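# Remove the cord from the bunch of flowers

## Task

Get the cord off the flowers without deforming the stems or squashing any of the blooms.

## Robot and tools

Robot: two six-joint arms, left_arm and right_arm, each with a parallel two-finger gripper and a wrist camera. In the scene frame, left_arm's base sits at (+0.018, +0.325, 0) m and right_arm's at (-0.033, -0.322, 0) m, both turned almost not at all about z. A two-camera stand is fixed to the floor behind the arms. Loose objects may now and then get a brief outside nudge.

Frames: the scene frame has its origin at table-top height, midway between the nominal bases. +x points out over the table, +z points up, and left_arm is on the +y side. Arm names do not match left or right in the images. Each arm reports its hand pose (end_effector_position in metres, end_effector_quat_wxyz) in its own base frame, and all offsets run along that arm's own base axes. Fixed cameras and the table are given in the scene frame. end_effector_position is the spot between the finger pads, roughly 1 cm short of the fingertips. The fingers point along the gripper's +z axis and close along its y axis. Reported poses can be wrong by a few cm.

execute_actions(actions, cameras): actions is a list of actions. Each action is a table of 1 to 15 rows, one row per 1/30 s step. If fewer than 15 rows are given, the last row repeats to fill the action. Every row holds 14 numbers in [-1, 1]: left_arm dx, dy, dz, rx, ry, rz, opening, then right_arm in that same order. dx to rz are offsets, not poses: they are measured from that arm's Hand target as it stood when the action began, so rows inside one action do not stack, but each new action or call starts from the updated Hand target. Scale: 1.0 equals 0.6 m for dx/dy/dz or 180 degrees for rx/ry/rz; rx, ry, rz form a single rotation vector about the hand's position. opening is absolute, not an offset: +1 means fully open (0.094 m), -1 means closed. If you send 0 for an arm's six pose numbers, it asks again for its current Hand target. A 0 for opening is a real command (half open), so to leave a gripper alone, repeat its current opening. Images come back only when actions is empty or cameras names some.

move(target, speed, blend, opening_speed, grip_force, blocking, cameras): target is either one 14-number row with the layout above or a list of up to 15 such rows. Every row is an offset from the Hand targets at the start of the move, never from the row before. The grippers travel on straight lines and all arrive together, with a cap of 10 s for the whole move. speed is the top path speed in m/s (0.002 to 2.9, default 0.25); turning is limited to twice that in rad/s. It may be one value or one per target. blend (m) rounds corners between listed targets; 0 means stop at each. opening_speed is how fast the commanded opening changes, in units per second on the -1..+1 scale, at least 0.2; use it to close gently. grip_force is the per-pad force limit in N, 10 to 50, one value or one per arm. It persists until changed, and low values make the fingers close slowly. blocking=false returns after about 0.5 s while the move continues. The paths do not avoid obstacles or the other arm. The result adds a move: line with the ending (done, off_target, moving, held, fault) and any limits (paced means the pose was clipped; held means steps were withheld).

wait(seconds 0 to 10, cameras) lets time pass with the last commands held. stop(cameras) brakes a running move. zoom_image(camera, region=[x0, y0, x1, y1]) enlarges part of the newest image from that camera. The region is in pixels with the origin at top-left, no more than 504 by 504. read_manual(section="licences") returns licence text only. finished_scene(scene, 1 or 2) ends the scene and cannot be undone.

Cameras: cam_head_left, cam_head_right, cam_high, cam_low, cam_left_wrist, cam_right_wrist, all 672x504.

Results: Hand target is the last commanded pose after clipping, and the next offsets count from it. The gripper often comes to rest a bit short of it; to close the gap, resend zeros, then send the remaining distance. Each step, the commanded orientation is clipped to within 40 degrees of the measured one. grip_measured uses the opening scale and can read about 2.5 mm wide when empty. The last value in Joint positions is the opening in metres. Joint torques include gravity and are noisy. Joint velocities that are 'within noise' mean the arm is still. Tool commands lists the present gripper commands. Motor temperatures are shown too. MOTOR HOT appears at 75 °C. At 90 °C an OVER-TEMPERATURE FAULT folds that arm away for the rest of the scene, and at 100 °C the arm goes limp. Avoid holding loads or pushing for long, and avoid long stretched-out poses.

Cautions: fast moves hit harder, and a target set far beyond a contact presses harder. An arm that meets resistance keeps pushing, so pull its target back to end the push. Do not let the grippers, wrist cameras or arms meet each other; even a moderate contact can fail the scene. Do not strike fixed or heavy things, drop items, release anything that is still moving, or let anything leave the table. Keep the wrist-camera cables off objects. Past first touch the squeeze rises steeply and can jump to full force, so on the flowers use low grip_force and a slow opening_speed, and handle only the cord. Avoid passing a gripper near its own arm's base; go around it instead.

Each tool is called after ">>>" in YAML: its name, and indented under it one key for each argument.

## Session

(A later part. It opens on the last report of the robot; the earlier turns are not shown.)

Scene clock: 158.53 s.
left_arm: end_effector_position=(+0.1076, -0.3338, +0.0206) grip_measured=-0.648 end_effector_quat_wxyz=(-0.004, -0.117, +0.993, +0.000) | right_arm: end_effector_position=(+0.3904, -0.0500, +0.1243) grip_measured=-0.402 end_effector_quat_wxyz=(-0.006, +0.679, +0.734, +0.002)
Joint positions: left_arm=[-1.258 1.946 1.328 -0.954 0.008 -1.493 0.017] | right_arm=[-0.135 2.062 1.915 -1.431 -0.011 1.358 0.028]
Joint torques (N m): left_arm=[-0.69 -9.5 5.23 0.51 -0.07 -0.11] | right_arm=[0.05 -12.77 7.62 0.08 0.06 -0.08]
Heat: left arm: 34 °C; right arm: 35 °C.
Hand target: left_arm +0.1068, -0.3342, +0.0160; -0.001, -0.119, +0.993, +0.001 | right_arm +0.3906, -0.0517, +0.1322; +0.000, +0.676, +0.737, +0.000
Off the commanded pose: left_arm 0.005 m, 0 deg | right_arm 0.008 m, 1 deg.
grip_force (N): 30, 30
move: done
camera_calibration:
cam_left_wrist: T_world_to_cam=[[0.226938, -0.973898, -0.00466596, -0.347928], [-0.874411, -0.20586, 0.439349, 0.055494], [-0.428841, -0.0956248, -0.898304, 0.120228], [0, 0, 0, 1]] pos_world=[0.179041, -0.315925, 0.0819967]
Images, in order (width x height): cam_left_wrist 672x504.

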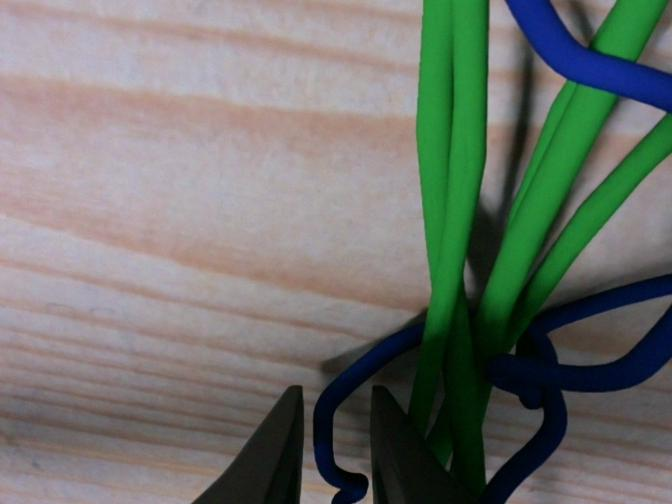

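>>> move:
  target: [0, 0.0067, -0.015, 0, 0, 0, -0.65, 0, 0, 0, 0, 0, 0, -0.4]
  speed: 0.06
  cameras: ["cam_left_wrist"]

Scene clock: 159.83 s.
left_arm: end_effector_position=(+0.1070, -0.3320, +0.0128) grip_measured=-0.648 end_effector_quat_wxyz=(-0.003, -0.117, +0.993, -0.003) | right_arm: end_effector_position=(+0.3904, -0.0500, +0.1243) grip_measured=-0.402 end_effector_quat_wxyz=(-0.006, +0.679, +0.734, +0.002)
Joint positions: left_arm=[-1.258 1.946 1.294 -0.915 0.008 -1.493 0.017] | right_arm=[-0.135 2.062 1.915 -1.431 -0.011 1.358 0.028]
Joint torques (N m): left_arm=[-0.25 -9.59 4.9 0.49 -0.02 -0.08] | right_arm=[0.12 -12.86 7.58 0.08 0.07 -0.09]
Heat: left arm: 34 °C; right arm: 35 °C.
Hand target: left_arm +0.1068, -0.3301, +0.0069; -0.001, -0.119, +0.993, +0.001 | right_arm +0.3906, -0.0517, +0.1322; +0.000, +0.676, +0.737, +0.000
Off the commanded pose: left_arm 0.006 m, 1 deg | right_arm 0.008 m, 1 deg.
grip_force (N): 30, 30
move: done
camera_calibration:
cam_left_wrist: T_world_to_cam=[[0.226878, -0.973923, 0.00105353, -0.346191], [-0.8752, -0.203405, 0.438921, 0.0596873], [-0.42726, -0.100503, -0.898525, 0.11132], [0, 0, 0, 1]] pos_world=[0.178344, -0.313834, 0.0741907]
Images, in order (width x height): cam_left_wrist 672x504.

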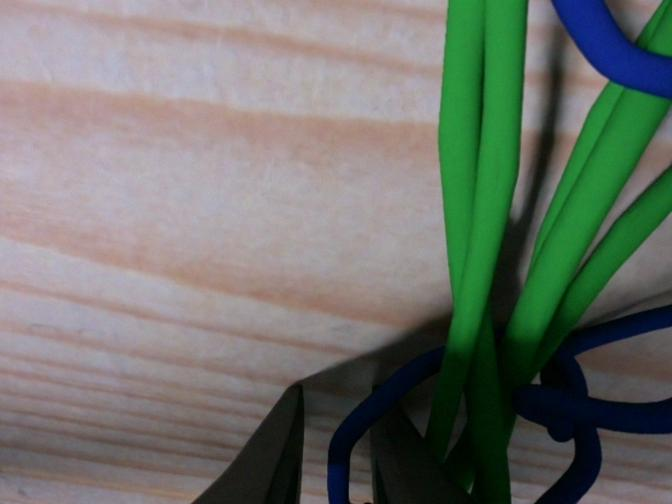

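>>> move:
  target: [0, 0, 0, 0, 0, 0, -1, 0, 0, 0, 0, 0, 0, -0.4]
  speed: 0.06
  opening_speed: 0.6
  cameras: ["cam_left_wrist"]

Scene clock: 160.87 s.
left_arm: end_effector_position=(+0.1072, -0.3326, +0.0128) grip_measured=-0.911 end_effector_quat_wxyz=(-0.003, -0.117, +0.993, -0.004) | right_arm: end_effector_position=(+0.3904, -0.0500, +0.1243) grip_measured=-0.402 end_effector_quat_wxyz=(-0.006, +0.679, +0.734, +0.002)
Joint positions: left_arm=[-1.258 1.946 1.294 -0.912 0.008 -1.493 0.004] | right_arm=[-0.135 2.062 1.915 -1.431 -0.011 1.358 0.028]
Joint torques (N m): left_arm=[-0.17 -9.68 5.04 0.48 0 -0.07] | right_arm=[0.13 -12.86 7.53 0.11 0.09 -0.08]
Heat: left arm: 34 °C; right arm: 35 °C.
Hand target: left_arm +0.1068, -0.3301, +0.0069; -0.001, -0.119, +0.993, +0.001 | right_arm +0.3906, -0.0517, +0.1322; +0.000, +0.676, +0.737, +0.000
Off the commanded pose: left_arm 0.006 m, 1 deg | right_arm 0.008 m, 1 deg.
grip_force (N): 30, 30
move: done
camera_calibration:
cam_left_wrist: T_world_to_cam=[[0.226918, -0.973908, 0.00334126, -0.346779], [-0.875488, -0.202481, 0.438773, 0.0600475], [-0.426648, -0.102491, -0.898592, 0.110592], [0, 0, 0, 1]] pos_world=[0.178445, -0.314238, 0.0741883]
Images, in order (width x height): cam_left_wrist 672x504.

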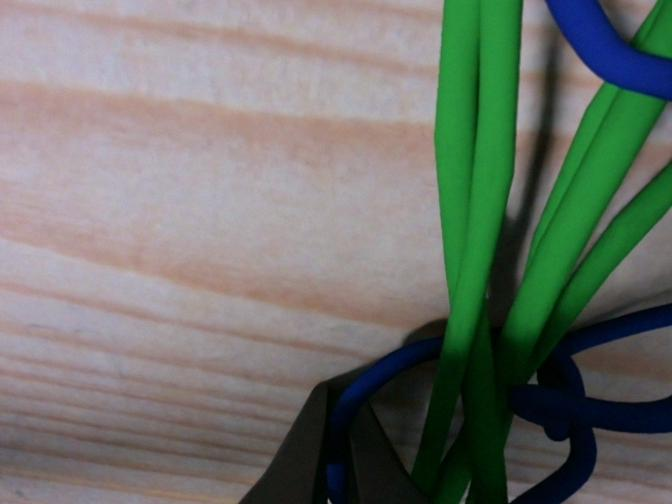

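>>> move:
  target: [-0.02, 0.0467, 0.05, 0, 0, 0, -1, 0, 0, 0, 0, 0, 0, -0.4]
  speed: 0.06
  cameras: ["cam_left_wrist", "cam_low"]

Scene clock: 162.97 s.
left_arm: end_effector_position=(+0.0976, -0.3082, +0.0299) grip_measured=-0.912 end_effector_quat_wxyz=(-0.004, -0.118, +0.993, +0.001) | right_arm: end_effector_position=(+0.3904, -0.0500, +0.1243) grip_measured=-0.402 end_effector_quat_wxyz=(-0.006, +0.679, +0.734, +0.002)
Joint positions: left_arm=[-1.263 1.838 1.221 -0.957 0.008 -1.498 0.004] | right_arm=[-0.135 2.062 1.915 -1.431 -0.011 1.358 0.028]
Joint torques (N m): left_arm=[-0.51 -12.59 4.96 0.07 -0.05 -0.11] | right_arm=[0.09 -12.83 7.62 0.11 0.09 -0.06]
Heat: left arm: 34 °C; right arm: 35 °C.
Hand target: left_arm +0.0948, -0.3021, +0.0370; -0.001, -0.119, +0.993, +0.001 | right_arm +0.3906, -0.0517, +0.1322; +0.000, +0.676, +0.737, +0.000
Off the commanded pose: left_arm 0.010 m, 0 deg | right_arm 0.008 m, 1 deg.
grip_force (N): 30, 30
move: done
camera_calibration:
cam_left_wrist: T_world_to_cam=[[0.227276, -0.973808, -0.00657769, -0.320634], [-0.874076, -0.206968, 0.439495, 0.0475202], [-0.429345, -0.0941371, -0.898221, 0.127243], [0, 0, 0, 1]] pos_world=[0.16904, -0.290422, 0.0912987]
Images, in order (width x height): cam_low 672x504, cam_left_wrist 672x504.

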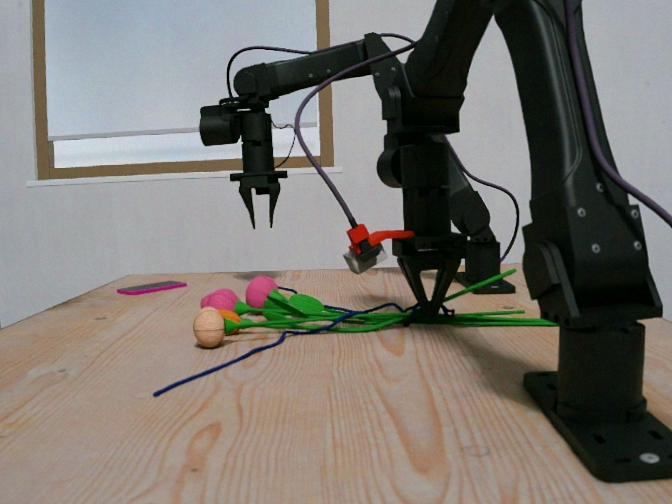

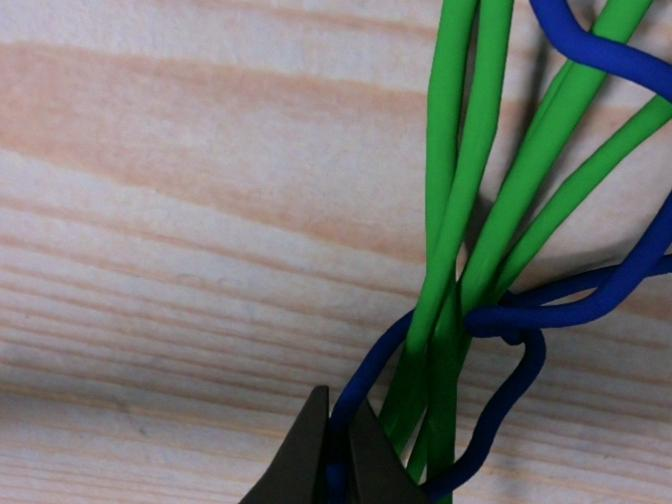

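>>> move:
  target:
    - [-0.01, 0.015, -0.045, 0, 0, 0, -1, 0, 0, 0, 0, 0, 0, -0.4]
    - [-0.01, 0.015, -0.045, 0, 0, 0, -0.7, 0, 0, 0, 0, 0, 0, -0.4]
    - [0.08, 0.045, 0.06, 0, 0, 0, -0.7, 0, 0, 0, 0, 0, 0, -0.4]
  speed: 0.08
  cameras: ["cam_left_wrist", "cam_low"]

Scene clock: 166.70 s.
left_arm: end_effector_position=(+0.1364, -0.2678, +0.0556) grip_measured=-0.702 end_effector_quat_wxyz=(-0.013, -0.121, +0.992, +0.024) | right_arm: end_effector_position=(+0.3904, -0.0500, +0.1243) grip_measured=-0.402 end_effector_quat_wxyz=(-0.006, +0.679, +0.734, +0.002)
Joint positions: left_arm=[-1.098 1.771 1.242 -1.097 0.009 -1.339 0.014] | right_arm=[-0.135 2.062 1.915 -1.431 -0.011 1.358 0.028]
Joint torques (N m): left_arm=[0.2 -11.88 8.88 0.04 -0.06 0.03] | right_arm=[0.2 -12.79 7.58 0.08 0.09 -0.08]
Heat: left arm: 34 °C; right arm: 35 °C.
Hand target: left_arm +0.1428, -0.2751, +0.0730; -0.001, -0.119, +0.993, +0.001 | right_arm +0.3906, -0.0517, +0.1322; +0.000, +0.676, +0.737, +0.000
Off the commanded pose: left_arm 0.020 m, 3 deg | right_arm 0.008 m, 1 deg.
grip_force (N): 30, 30
move: off_target (left_arm)
camera_calibration:
cam_left_wrist: T_world_to_cam=[[0.232541, -0.971067, -0.0543454, -0.287204], [-0.862051, -0.231663, 0.450777, 0.069655], [-0.450324, -0.0579757, -0.890981, 0.182895], [0, 0, 0, 1]] pos_world=[0.209195, -0.252154, 0.115949]
Images, in order (width x height): cam_low 672x504, cam_left_wrist 672x504.

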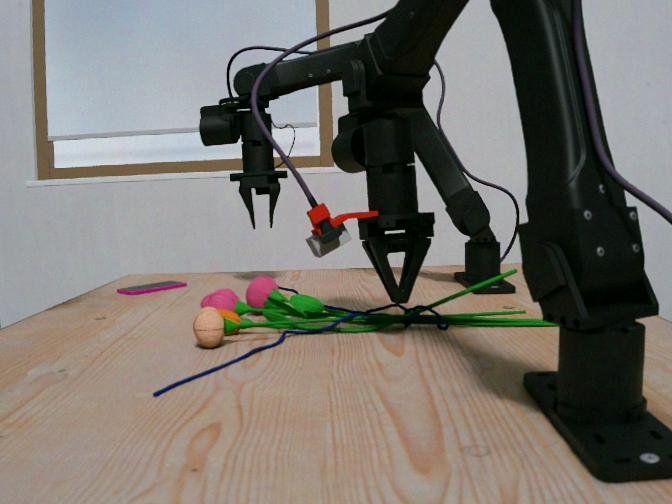

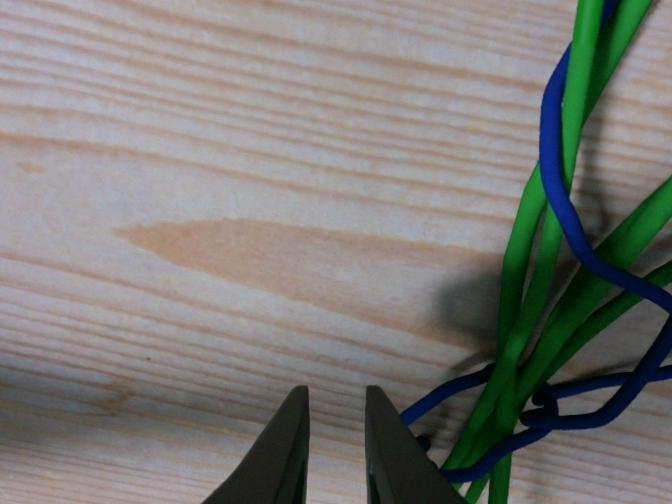

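>>> move:
  target: [-0.138, -0.03, 0.02, 0, 0, 0, -0.6, 0, 0, 0, 0, 0, 0, -0.4]
  speed: 0.15
  cameras: ["cam_left_wrist"]

Scene clock: 168.23 s.
left_arm: end_effector_position=(+0.0571, -0.2880, +0.0694) grip_measured=-0.602 end_effector_quat_wxyz=(-0.008, -0.114, +0.993, +0.022) | right_arm: end_effector_position=(+0.3904, -0.0500, +0.1243) grip_measured=-0.402 end_effector_quat_wxyz=(-0.006, +0.679, +0.734, +0.002)
Joint positions: left_arm=[-1.371 1.723 1.242 -1.135 0.013 -1.6 0.019] | right_arm=[-0.135 2.062 1.915 -1.431 -0.011 1.358 0.028]
Joint torques (N m): left_arm=[0.02 -11.32 8.47 0.05 -0.11 -0.05] | right_arm=[0.1 -12.86 7.54 0.1 0.06 -0.08]
Heat: left arm: 34 °C; right arm: 35 °C.
Hand target: left_arm +0.0600, -0.2932, +0.0850; -0.001, -0.119, +0.993, +0.000 | right_arm +0.3906, -0.0517, +0.1322; +0.000, +0.676, +0.737, +0.000
Off the commanded pose: left_arm 0.017 m, 3 deg | right_arm 0.008 m, 1 deg.
grip_force (N): 30, 30
move: off_target (left_arm)
camera_calibration:
cam_left_wrist: T_world_to_cam=[[0.220695, -0.974126, -0.0487002, -0.288302], [-0.86969, -0.219146, 0.442284, -0.00499409], [-0.441512, -0.0552558, -0.895552, 0.158869], [0, 0, 0, 1]] pos_world=[0.129426, -0.273158, 0.130444]
Images, in order (width x height): cam_left_wrist 672x504.

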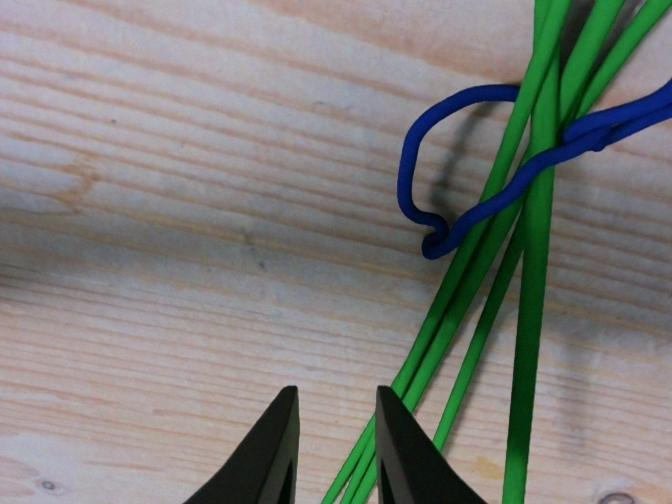

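>>> move:
  target: [0.0358, -0.0263, -0.0833, 0, 0, 0, -0.7, 0, 0, 0, 0, 0, 0, -0.4]
  speed: 0.12
  cameras: ["cam_left_wrist"]

Scene clock: 169.63 s.
left_arm: end_effector_position=(+0.0787, -0.3108, +0.0387) grip_measured=-0.698 end_effector_quat_wxyz=(-0.006, -0.120, +0.993, -0.002) | right_arm: end_effector_position=(+0.3904, -0.0500, +0.1243) grip_measured=-0.402 end_effector_quat_wxyz=(-0.006, +0.679, +0.734, +0.002)
Joint positions: left_arm=[-1.319 1.811 1.224 -0.98 0.012 -1.559 0.014] | right_arm=[-0.135 2.062 1.915 -1.431 -0.011 1.358 0.028]
Joint torques (N m): left_arm=[0.13 -8.62 5.55 0.37 -0.06 0.1] | right_arm=[0.1 -12.78 7.5 0.11 0.07 -0.07]
Heat: left arm: 34 °C; right arm: 35 °C.
Hand target: left_arm +0.0815, -0.3089, +0.0350; -0.001, -0.119, +0.993, +0.001 | right_arm +0.3906, -0.0517, +0.1322; +0.000, +0.676, +0.737, +0.000
Off the commanded pose: left_arm 0.005 m, 1 deg | right_arm 0.008 m, 1 deg.
grip_force (N): 30, 30
move: done
camera_calibration:
cam_left_wrist: T_world_to_cam=[[0.232132, -0.972684, -0.000526298, -0.319072], [-0.871828, -0.208303, 0.443312, 0.0258628], [-0.431313, -0.102448, -0.896367, 0.124307], [0, 0, 0, 1]] pos_world=[0.15023, -0.292234, 0.0997915]
Images, in order (width x height): cam_left_wrist 672x504.

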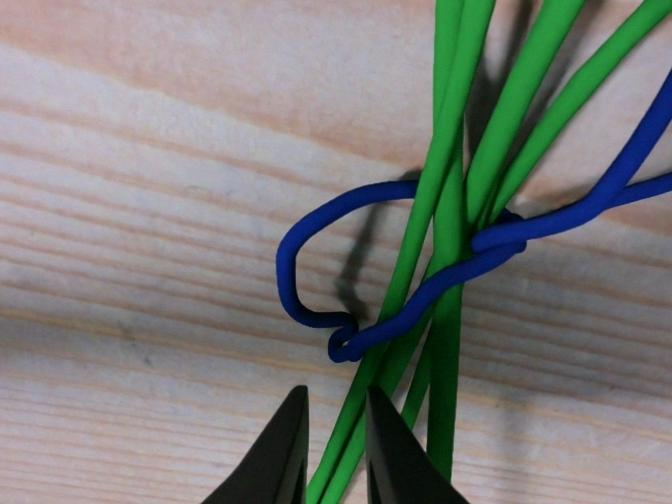

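>>> zoom_image:
  camera: "cam_left_wrist"
  region: [260, 260, 440, 395]

Scaled by 2.800 from the camera's 672x504 image, which has a finer 960x720 frame.

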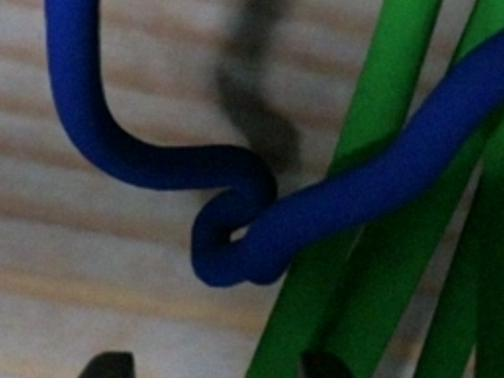

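>>> move:
  target: [0.0027, 0.0007, 0.0267, 0, 0, -0.5, -0.5, 0, 0, 0, 0, 0, 0, -0.4]
  speed: 0.3
  cameras: ["cam_left_wrist"]

Scene clock: 174.13 s.
left_arm: end_effector_position=(+0.0778, -0.2992, +0.0389) grip_measured=-0.502 end_effector_quat_wxyz=(-0.017, +0.618, +0.786, +0.012) | right_arm: end_effector_position=(+0.3904, -0.0500, +0.1243) grip_measured=-0.402 end_effector_quat_wxyz=(-0.006, +0.679, +0.734, +0.002)
Joint positions: left_arm=[-1.319 1.811 1.224 -1.026 0.002 0.013 0.023] | right_arm=[-0.135 2.062 1.915 -1.431 -0.011 1.358 0.028]
Joint torques (N m): left_arm=[0.76 -10.44 8.38 0.12 0.04 0.06] | right_arm=[0.08 -12.81 7.56 0.11 0.08 -0.07]
Heat: left arm: 34 °C; right arm: 35 °C.
Hand target: left_arm +0.0831, -0.3085, +0.0510; +0.000, +0.618, +0.786, +0.001 | right_arm +0.3906, -0.0517, +0.1322; +0.000, +0.676, +0.737, +0.000
Off the commanded pose: left_arm 0.016 m, 2 deg | right_arm 0.008 m, 1 deg.
grip_force (N): 30, 30
move: off_target (left_arm)
camera_calibration:
cam_left_wrist: T_world_to_cam=[[-0.973095, -0.230397, -0.00176909, 0.00828971], [-0.204149, 0.858623, 0.470203, 0.293688], [-0.106814, 0.457913, -0.882557, 0.26714], [0, 0, 0, 1]] pos_world=[0.0965571, -0.372584, 0.0976881]
Images, in order (width x height): cam_left_wrist 672x504.

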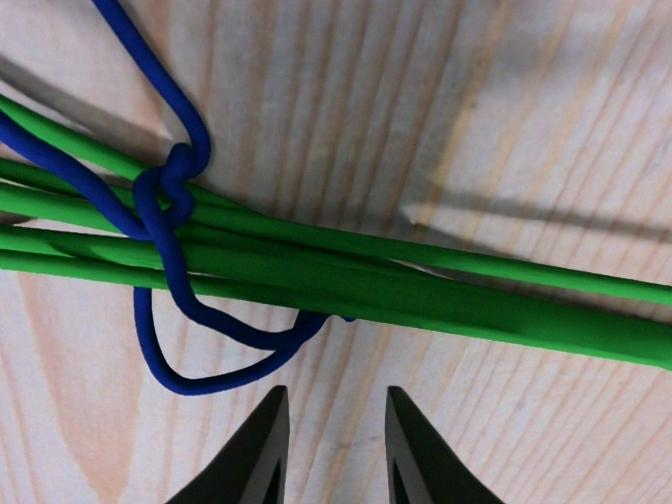

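>>> move:
  target: [0.0007, 0.0083, -0.05, 0, 0, 0, -0.5, 0, 0, 0, 0, 0, 0, -0.4]
  speed: 0.1
  cameras: ["cam_left_wrist"]

Scene clock: 175.73 s.
left_arm: end_effector_position=(+0.0811, -0.3039, +0.0260) grip_measured=-0.502 end_effector_quat_wxyz=(-0.001, +0.618, +0.786, +0.000) | right_arm: end_effector_position=(+0.3904, -0.0500, +0.1243) grip_measured=-0.402 end_effector_quat_wxyz=(-0.006, +0.679, +0.734, +0.002)
Joint positions: left_arm=[-1.312 1.811 1.17 -0.931 0.002 0.019 0.023] | right_arm=[-0.135 2.062 1.915 -1.431 -0.011 1.358 0.028]
Joint torques (N m): left_arm=[0.5 -7.9 5.23 0.5 0.02 0.04] | right_arm=[0.12 -12.83 7.6 0.1 0.11 -0.07]
Heat: left arm: 34 °C; right arm: 35 °C.
Hand target: left_arm +0.0836, -0.3035, +0.0210; +0.000, +0.618, +0.786, +0.001 | right_arm +0.3906, -0.0517, +0.1322; +0.000, +0.676, +0.737, +0.000
Off the commanded pose: left_arm 0.006 m, 0 deg | right_arm 0.008 m, 1 deg.
grip_force (N): 30, 30
move: done
camera_calibration:
cam_left_wrist: T_world_to_cam=[[-0.972978, -0.230886, -0.00253183, 0.0102892], [-0.209138, 0.876575, 0.433448, 0.311202], [-0.0978576, 0.422264, -0.901175, 0.247077], [0, 0, 0, 1]] pos_world=[0.0992735, -0.374748, 0.0877957]
Images, in order (width x height): cam_left_wrist 672x504.

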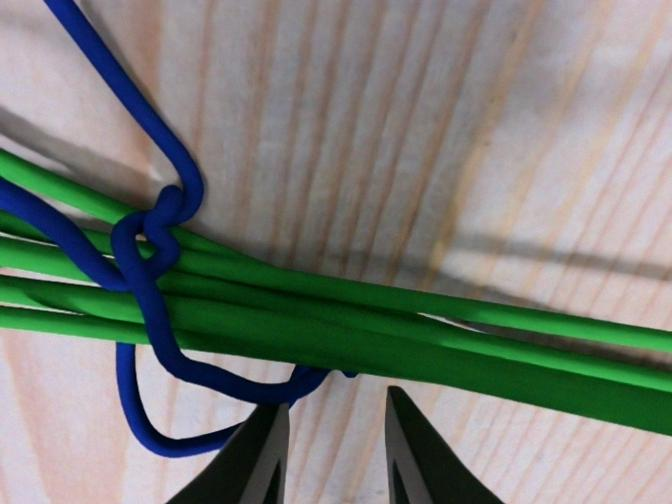

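>>> move:
  target: [0.0058, -0.0025, -0.0217, 0, 0, 0, -0.5, 0, 0, 0, 0, 0, 0, -0.4]
  speed: 0.06
  cameras: ["cam_left_wrist", "cam_low"]

Scene clock: 177.53 s.
left_arm: end_effector_position=(+0.0846, -0.3046, +0.0154) grip_measured=-0.502 end_effector_quat_wxyz=(-0.001, +0.618, +0.786, +0.001) | right_arm: end_effector_position=(+0.3904, -0.0500, +0.1243) grip_measured=-0.402 end_effector_quat_wxyz=(-0.006, +0.679, +0.734, +0.002)
Joint positions: left_arm=[-1.303 1.835 1.154 -0.893 0 0.029 0.023] | right_arm=[-0.135 2.062 1.915 -1.431 -0.011 1.358 0.028]
Joint torques (N m): left_arm=[0.7 -7.61 5.14 0.56 0.02 0.01] | right_arm=[0.09 -12.79 7.57 0.09 0.07 -0.08]
Heat: left arm: 34 °C; right arm: 35 °C.
Hand target: left_arm +0.0870, -0.3050, +0.0080; +0.000, +0.618, +0.786, +0.001 | right_arm +0.3906, -0.0517, +0.1322; +0.000, +0.676, +0.737, +0.000
Off the commanded pose: left_arm 0.008 m, 0 deg | right_arm 0.008 m, 1 deg.
grip_force (N): 30, 30
move: done
camera_calibration:
cam_left_wrist: T_world_to_cam=[[-0.972968, -0.230906, -0.00405332, 0.013571], [-0.209645, 0.875749, 0.434871, 0.31699], [-0.0968647, 0.423966, -0.900483, 0.23864], [0, 0, 0, 1]] pos_world=[0.102775, -0.375645, 0.077097]
Images, in order (width x height): cam_low 672x504, cam_left_wrist 672x504.

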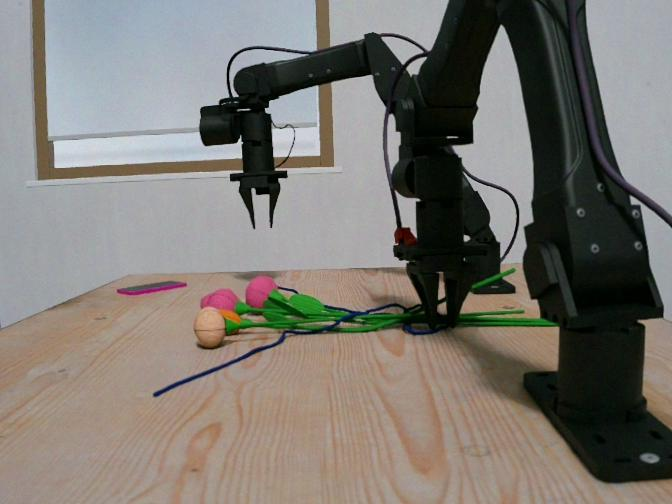

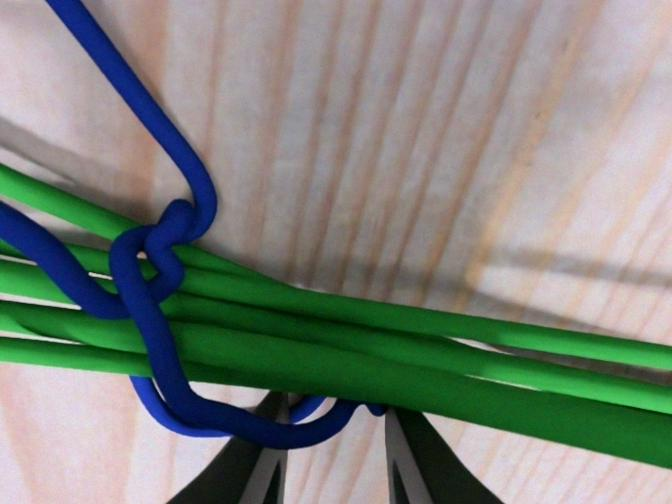

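>>> move:
  target: [0, 0, 0, 0, 0, 0, -1, 0, 0, 0, 0, 0, 0, -0.4]
  speed: 0.06
  opening_speed: 0.6
  cameras: ["cam_left_wrist", "cam_low"]

Scene clock: 179.03 s.
left_arm: end_effector_position=(+0.0867, -0.3057, +0.0154) grip_measured=-0.919 end_effector_quat_wxyz=(+0.004, +0.617, +0.787, +0.002) | right_arm: end_effector_position=(+0.3904, -0.0500, +0.1243) grip_measured=-0.402 end_effector_quat_wxyz=(-0.006, +0.679, +0.734, +0.002)
Joint positions: left_arm=[-1.301 1.835 1.154 -0.886 -0.007 0.029 0.004] | right_arm=[-0.135 2.062 1.915 -1.431 -0.011 1.358 0.028]
Joint torques (N m): left_arm=[0.36 -7.94 5.05 0.58 0.02 0.07] | right_arm=[0.01 -12.86 7.5 0.1 0.08 -0.08]
Heat: left arm: 34 °C; right arm: 35 °C.
Hand target: left_arm +0.0871, -0.3050, +0.0080; +0.000, +0.618, +0.786, +0.001 | right_arm +0.3906, -0.0517, +0.1322; +0.000, +0.676, +0.737, +0.000
Off the commanded pose: left_arm 0.007 m, 0 deg | right_arm 0.008 m, 1 deg.
grip_force (N): 30, 30
move: done
camera_calibration:
cam_left_wrist: T_world_to_cam=[[-0.972639, -0.232059, -0.0110594, 0.0151289], [-0.214221, 0.877416, 0.429243, 0.319376], [-0.0899062, 0.419868, -0.903121, 0.237541], [0, 0, 0, 1]] pos_world=[0.104488, -0.376451, 0.0776057]
Images, in order (width x height): cam_low 672x504, cam_left_wrist 672x504.

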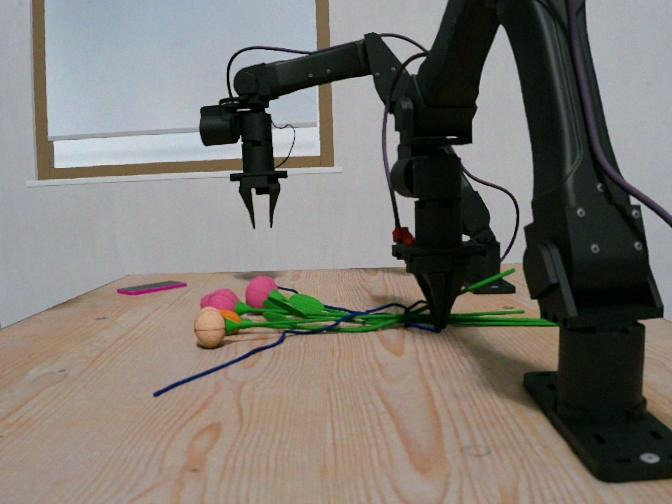

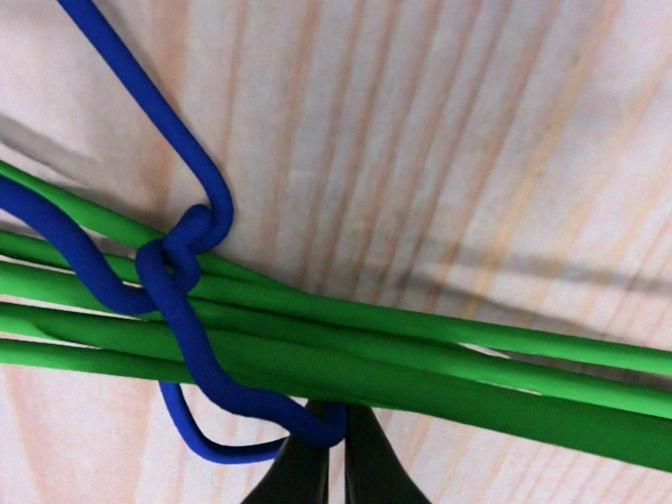

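>>> move:
  target: [-0.012, -0.02, 0.085, 0, 0, 0, -1, 0, 0, 0, 0, 0, 0, -0.4]
  speed: 0.06
  cameras: ["all"]

Scene clock: 181.50 s.
left_arm: end_effector_position=(+0.0800, -0.3056, +0.0443) grip_measured=-0.921 end_effector_quat_wxyz=(-0.018, +0.619, +0.785, +0.018) | right_arm: end_effector_position=(+0.3904, -0.0500, +0.1243) grip_measured=-0.402 end_effector_quat_wxyz=(-0.006, +0.679, +0.734, +0.002)
Joint positions: left_arm=[-1.322 1.835 1.276 -1.061 -0.006 0.013 0.004] | right_arm=[-0.135 2.062 1.915 -1.431 -0.011 1.358 0.028]
Joint torques (N m): left_arm=[-0.47 -11.67 8.69 0.04 0.13 -0.14] | right_arm=[0.12 -12.79 7.54 0.13 0.08 -0.08]
Heat: left arm: 34 °C; right arm: 35 °C.
Hand target: left_arm +0.0798, -0.3169, +0.0589; +0.000, +0.618, +0.786, +0.001 | right_arm +0.3906, -0.0517, +0.1322; +0.000, +0.676, +0.737, +0.000
Off the commanded pose: left_arm 0.019 m, 3 deg | right_arm 0.008 m, 1 deg.
grip_force (N): 30, 30
move: off_target (left_arm)
camera_calibration:
cam_left_wrist: T_world_to_cam=[[-0.973648, -0.227853, -0.0096396, 0.0102025], [-0.204809, 0.855021, 0.476437, 0.295703], [-0.100316, 0.465856, -0.879156, 0.276835], [0, 0, 0, 1]] pos_world=[0.0982671, -0.379473, 0.102596]
cam_right_wrist: T_world_to_cam=[[-0.996772, -0.0802807, 0.000816329, 0.384426], [-0.0721676, 0.900401, 0.429033, 0.0596345], [-0.0351781, 0.427589, -0.903288, 0.235676], [0, 0, 0, 1]] pos_world=[0.39578, -0.123606, 0.186985]

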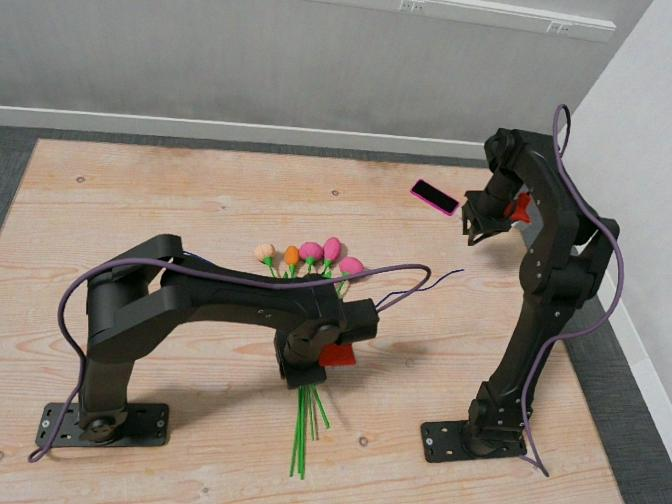

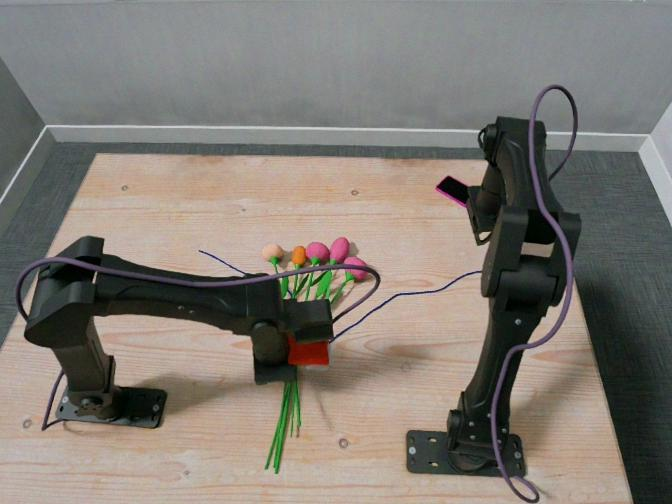

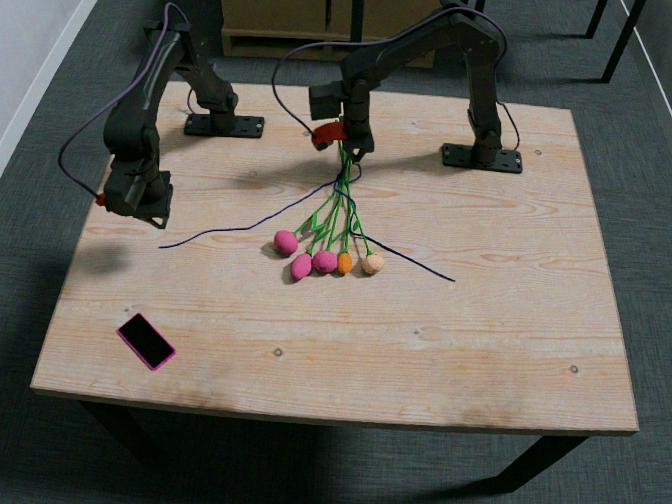

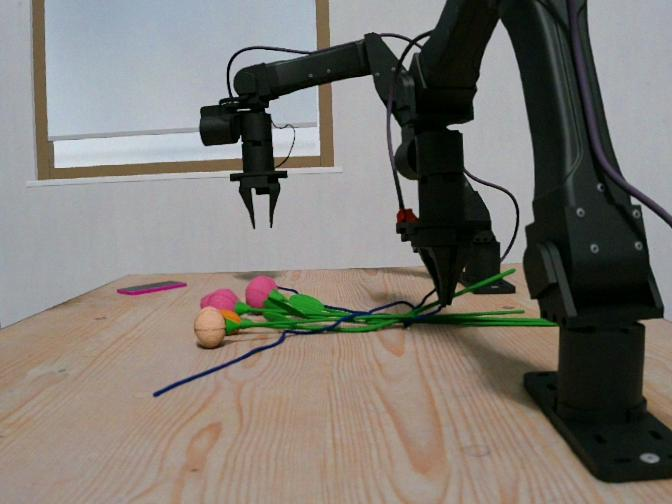

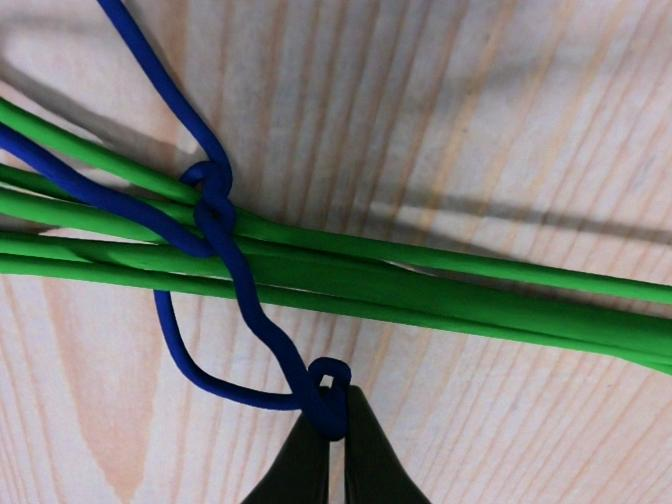

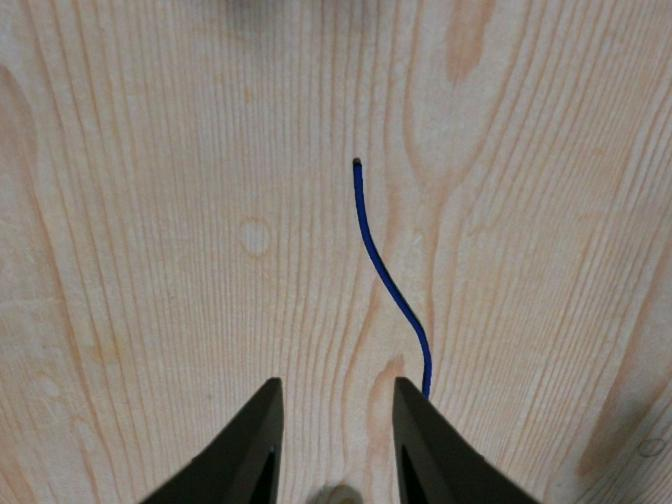

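>>> move:
  target: [-0.008, -0.027, 0.015, 0, 0, 0.4, -1, 0, 0, 0, 0, 0, 0, -0.4]
  speed: 0.25
  cameras: ["cam_left_wrist", "cam_low", "cam_head_left", "cam_head_right"]

Scene clock: 185.70 s.
left_arm: end_effector_position=(+0.0750, -0.3256, +0.0627) grip_measured=-0.923 end_effector_quat_wxyz=(-0.004, +0.039, +0.999, +0.005) | right_arm: end_effector_position=(+0.3904, -0.0500, +0.1243) grip_measured=-0.402 end_effector_quat_wxyz=(-0.006, +0.679, +0.734, +0.002)
Joint positions: left_arm=[-1.345 1.848 1.37 -1.105 0.005 -1.266 0.004] | right_arm=[-0.135 2.062 1.915 -1.431 -0.011 1.358 0.028]
Joint torques (N m): left_arm=[-0.43 -8.46 9.24 0.09 -0.07 -0.08] | right_arm=[0.13 -12.88 7.54 0.1 0.07 -0.07]
Heat: left arm: 34 °C; right arm: 35 °C.
Hand target: left_arm +0.0751, -0.3332, +0.0681; -0.001, +0.038, +0.999, +0.000 | right_arm +0.3906, -0.0517, +0.1322; +0.000, +0.676, +0.737, +0.000
Off the commanded pose: left_arm 0.009 m, 1 deg | right_arm 0.008 m, 1 deg.
grip_force (N): 30, 30
move: done
camera_calibration:
cam_left_wrist: T_world_to_cam=[[-0.0845684, -0.99632, -0.0139319, -0.315749], [-0.89534, 0.0698462, 0.439872, 0.101392], [-0.43728, 0.049673, -0.897952, 0.192777], [0, 0, 0, 1]] pos_world=[0.148376, -0.331245, 0.124106]
Images, in order (width x height): cam_head_left 672x504, cam_head_right 672x504, cam_low 672x504, cam_left_wrist 672x504.

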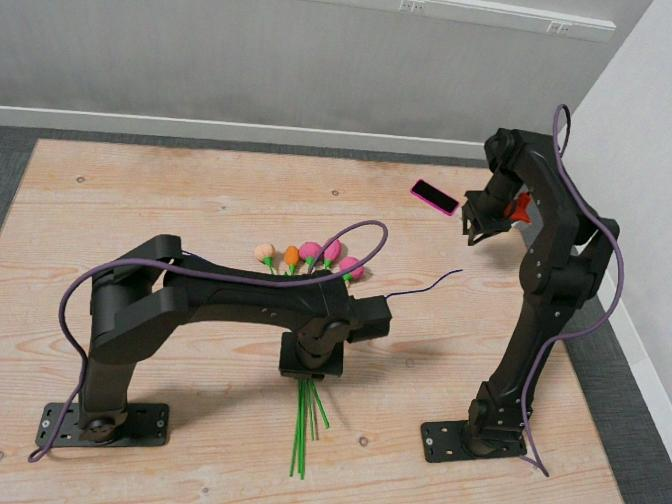

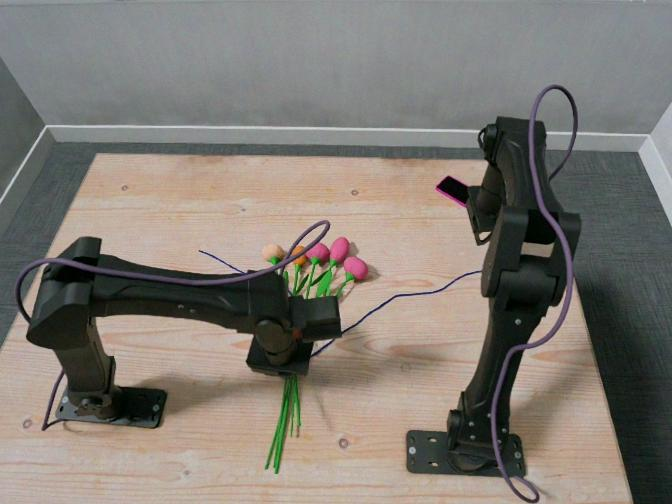

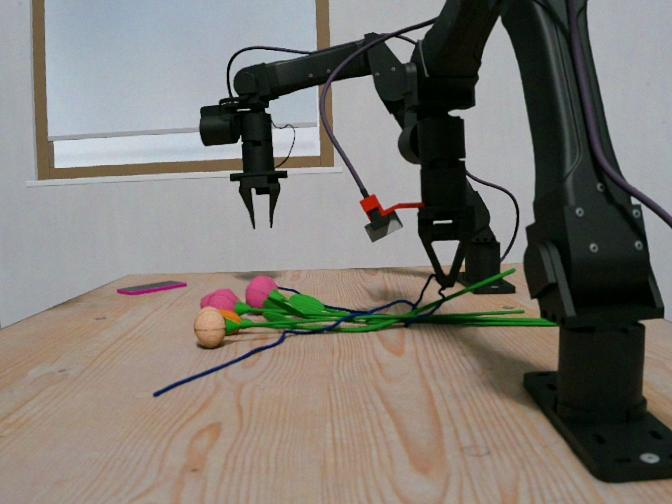

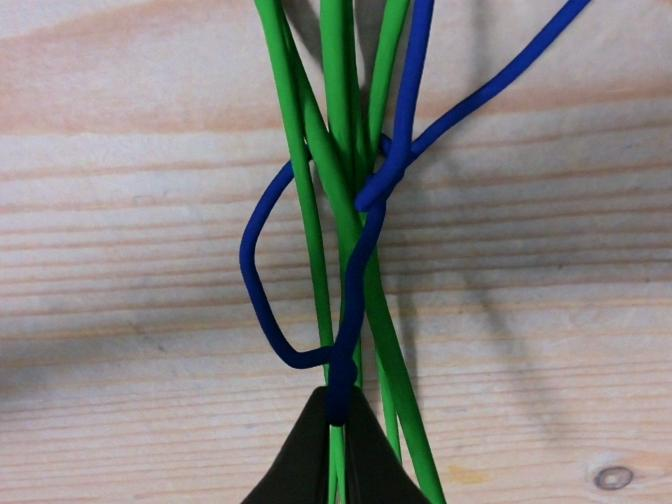

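>>> move:
  target: [-0.0667, 0.003, -0.02, 0, 0, 0, -1, 0, 0, 0, 0, 0, 0, -0.4]
  speed: 0.06
  cameras: ["cam_left_wrist", "cam_low"]

Scene clock: 187.23 s.
left_arm: end_effector_position=(+0.0358, -0.3322, +0.0569) grip_measured=-0.924 end_effector_quat_wxyz=(-0.003, +0.041, +0.999, +0.003) | right_arm: end_effector_position=(+0.3904, -0.0500, +0.1243) grip_measured=-0.402 end_effector_quat_wxyz=(-0.006, +0.679, +0.734, +0.002)
Joint positions: left_arm=[-1.464 1.848 1.346 -1.076 0.005 -1.382 0.004] | right_arm=[-0.135 2.062 1.915 -1.431 -0.011 1.358 0.028]
Joint torques (N m): left_arm=[-0.34 -9.96 5.34 0.35 -0.04 -0.1] | right_arm=[0.08 -12.75 7.49 0.1 0.06 -0.1]
Heat: left arm: 34 °C; right arm: 35 °C.
Hand target: left_arm +0.0350, -0.3313, +0.0560; -0.001, +0.038, +0.999, +0.000 | right_arm +0.3906, -0.0517, +0.1322; +0.000, +0.676, +0.737, +0.000
Off the commanded pose: left_arm 0.001 m, 0 deg | right_arm 0.008 m, 1 deg.
grip_force (N): 30, 30
move: done
camera_calibration:
cam_left_wrist: T_world_to_cam=[[-0.0876329, -0.99611, -0.00920616, -0.325691], [-0.895933, 0.0747731, 0.437851, 0.0711353], [-0.435459, 0.0466182, -0.899001, 0.169685], [0, 0, 0, 1]] pos_world=[0.109082, -0.337653, 0.118402]
Images, in order (width x height): cam_low 672x504, cam_left_wrist 672x504.

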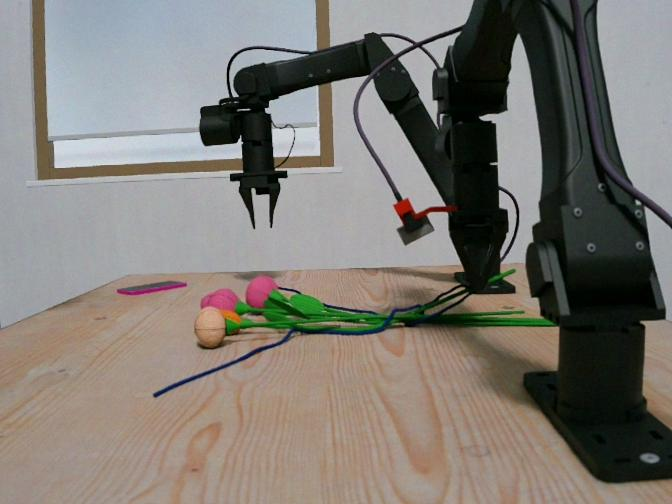

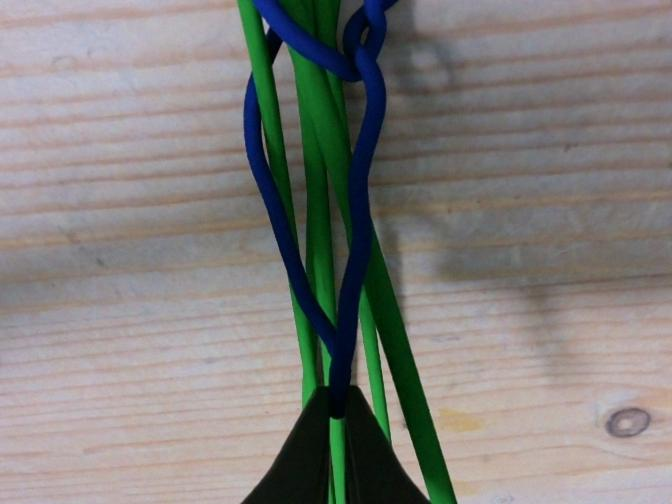

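>>> move:
  target: [-0.0667, -0.003, -0.003, 0, 0, 0, -1, 0, 0, 0, 0, 0, 0, -0.4]
  speed: 0.06
  cameras: ["cam_left_wrist", "cam_low", "cam_high"]

Scene clock: 188.73 s.
left_arm: end_effector_position=(-0.0045, -0.3362, +0.0569) grip_measured=-0.924 end_effector_quat_wxyz=(-0.002, +0.041, +0.999, -0.001) | right_arm: end_effector_position=(+0.3904, -0.0500, +0.1243) grip_measured=-0.402 end_effector_quat_wxyz=(-0.006, +0.679, +0.734, +0.002)
Joint positions: left_arm=[-1.584 1.848 1.346 -1.067 0.005 -1.503 0.004] | right_arm=[-0.135 2.062 1.915 -1.431 -0.011 1.358 0.028]
Joint torques (N m): left_arm=[-0.25 -9.99 4.92 0.34 -0.05 -0.1] | right_arm=[0.2 -12.78 7.54 0.07 0.07 -0.11]
Heat: left arm: 34 °C; right arm: 35 °C.
Hand target: left_arm -0.0050, -0.3332, +0.0542; -0.001, +0.038, +0.999, +0.000 | right_arm +0.3906, -0.0517, +0.1322; +0.000, +0.676, +0.737, +0.000
Off the commanded pose: left_arm 0.004 m, 0 deg | right_arm 0.008 m, 1 deg.
grip_force (N): 30, 30
move: done
camera_calibration:
cam_left_wrist: T_world_to_cam=[[-0.0879322, -0.996125, -0.001514, -0.333616], [-0.89619, 0.0784468, 0.436679, 0.0366625], [-0.434869, 0.039755, -0.899616, 0.150074], [0, 0, 0, 1]] pos_world=[0.0687834, -0.341166, 0.118494]
Images, in order (width x height): cam_high 672x504, cam_low 672x504, cam_left_wrist 672x504.

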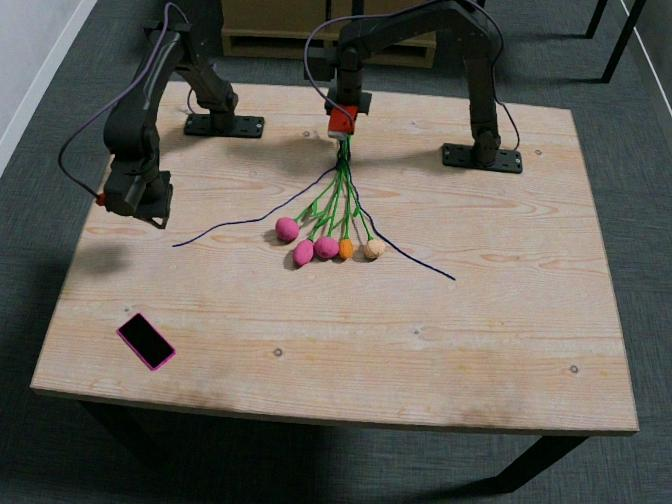

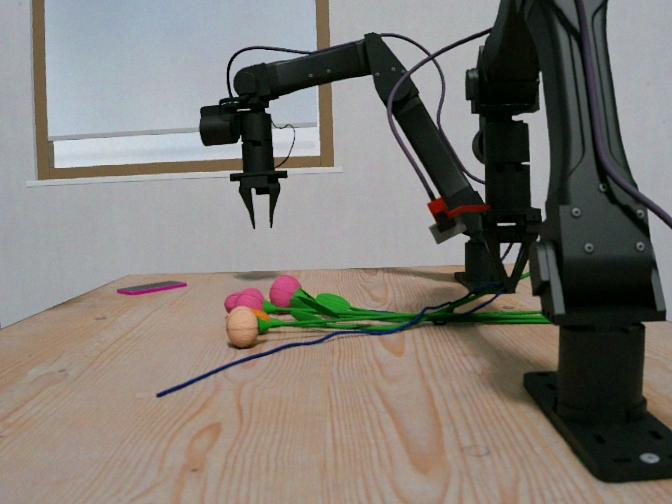

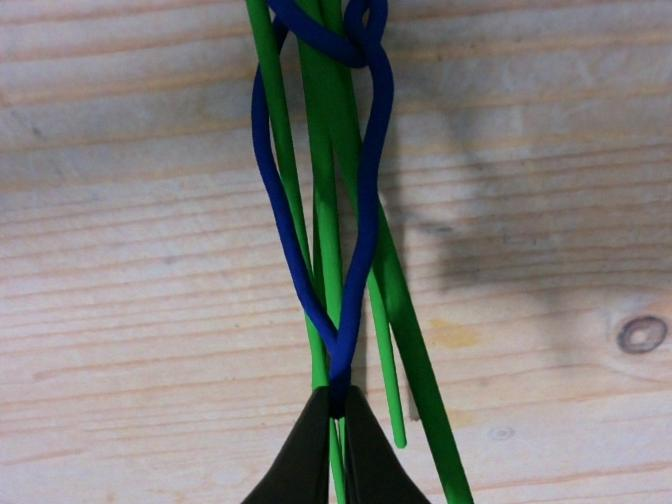

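>>> move:
  target: [-0.045, -0.003, -0.04, 0, 0, 0, -1, 0, 0, 0, 0, 0, 0, -0.4]
  speed: 0.05
  cameras: ["cam_left_wrist", "cam_low", "cam_high"]

Scene clock: 191.90 s.
left_arm: end_effector_position=(-0.0308, -0.3374, +0.0365) grip_measured=-0.924 end_effector_quat_wxyz=(-0.003, +0.040, +0.999, -0.006) | right_arm: end_effector_position=(+0.3904, -0.0500, +0.1243) grip_measured=-0.402 end_effector_quat_wxyz=(-0.006, +0.679, +0.734, +0.002)
Joint positions: left_arm=[-1.662 1.872 1.293 -0.981 0.005 -1.583 0.004] | right_arm=[-0.135 2.062 1.915 -1.431 -0.011 1.358 0.028]
Joint torques (N m): left_arm=[-0.73 -8.83 5.22 0.45 0.01 -0.11] | right_arm=[0.13 -12.83 7.57 0.09 0.08 -0.08]
Heat: left arm: 34 °C; right arm: 35 °C.
Hand target: left_arm -0.0321, -0.3350, +0.0303; -0.001, +0.038, +0.999, +0.001 | right_arm +0.3906, -0.0517, +0.1322; +0.000, +0.676, +0.737, +0.000
Off the commanded pose: left_arm 0.007 m, 1 deg | right_arm 0.008 m, 1 deg.
grip_force (N): 30, 30
move: done
camera_calibration:
cam_left_wrist: T_world_to_cam=[[-0.0853413, -0.996325, 0.0072725, -0.337611], [-0.895942, 0.0799321, 0.43692, 0.0225228], [-0.435896, 0.0307716, -0.899471, 0.117258], [0, 0, 0, 1]] pos_world=[0.042479, -0.341779, 0.0980846]
Images, in order (width x height): cam_high 672x504, cam_low 672x504, cam_left_wrist 672x504.

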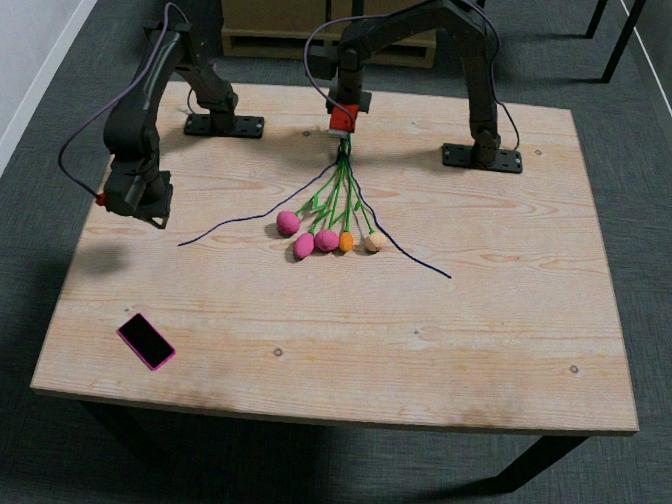

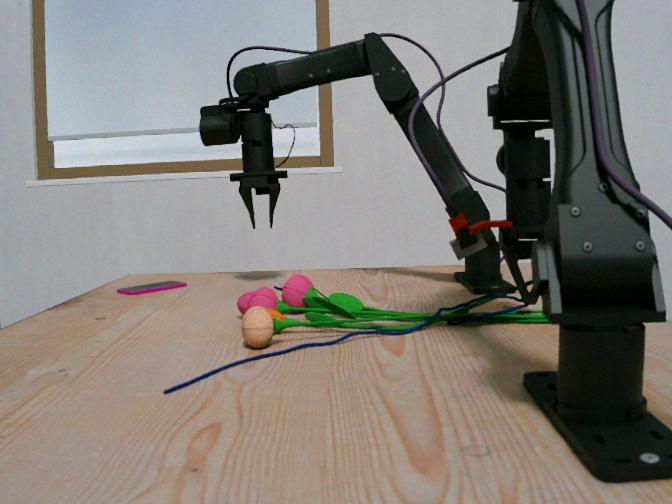

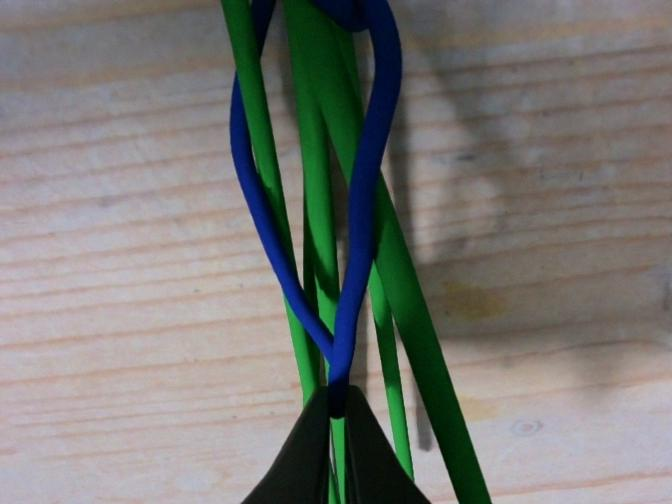

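>>> zoom_image:
  camera: "cam_high"
  region: [260, 120, 420, 270]

Scaled by 3.150 from the camera's 672x504 image, which has a finer 960x720 frame.

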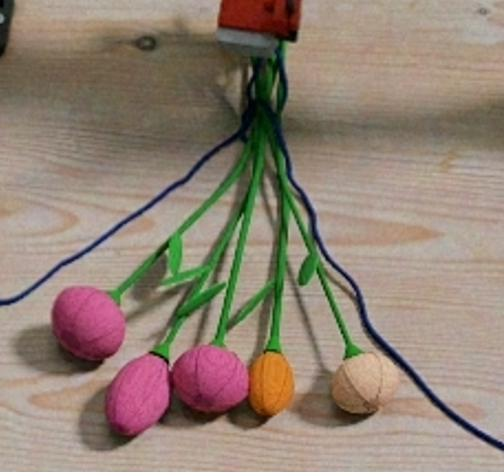

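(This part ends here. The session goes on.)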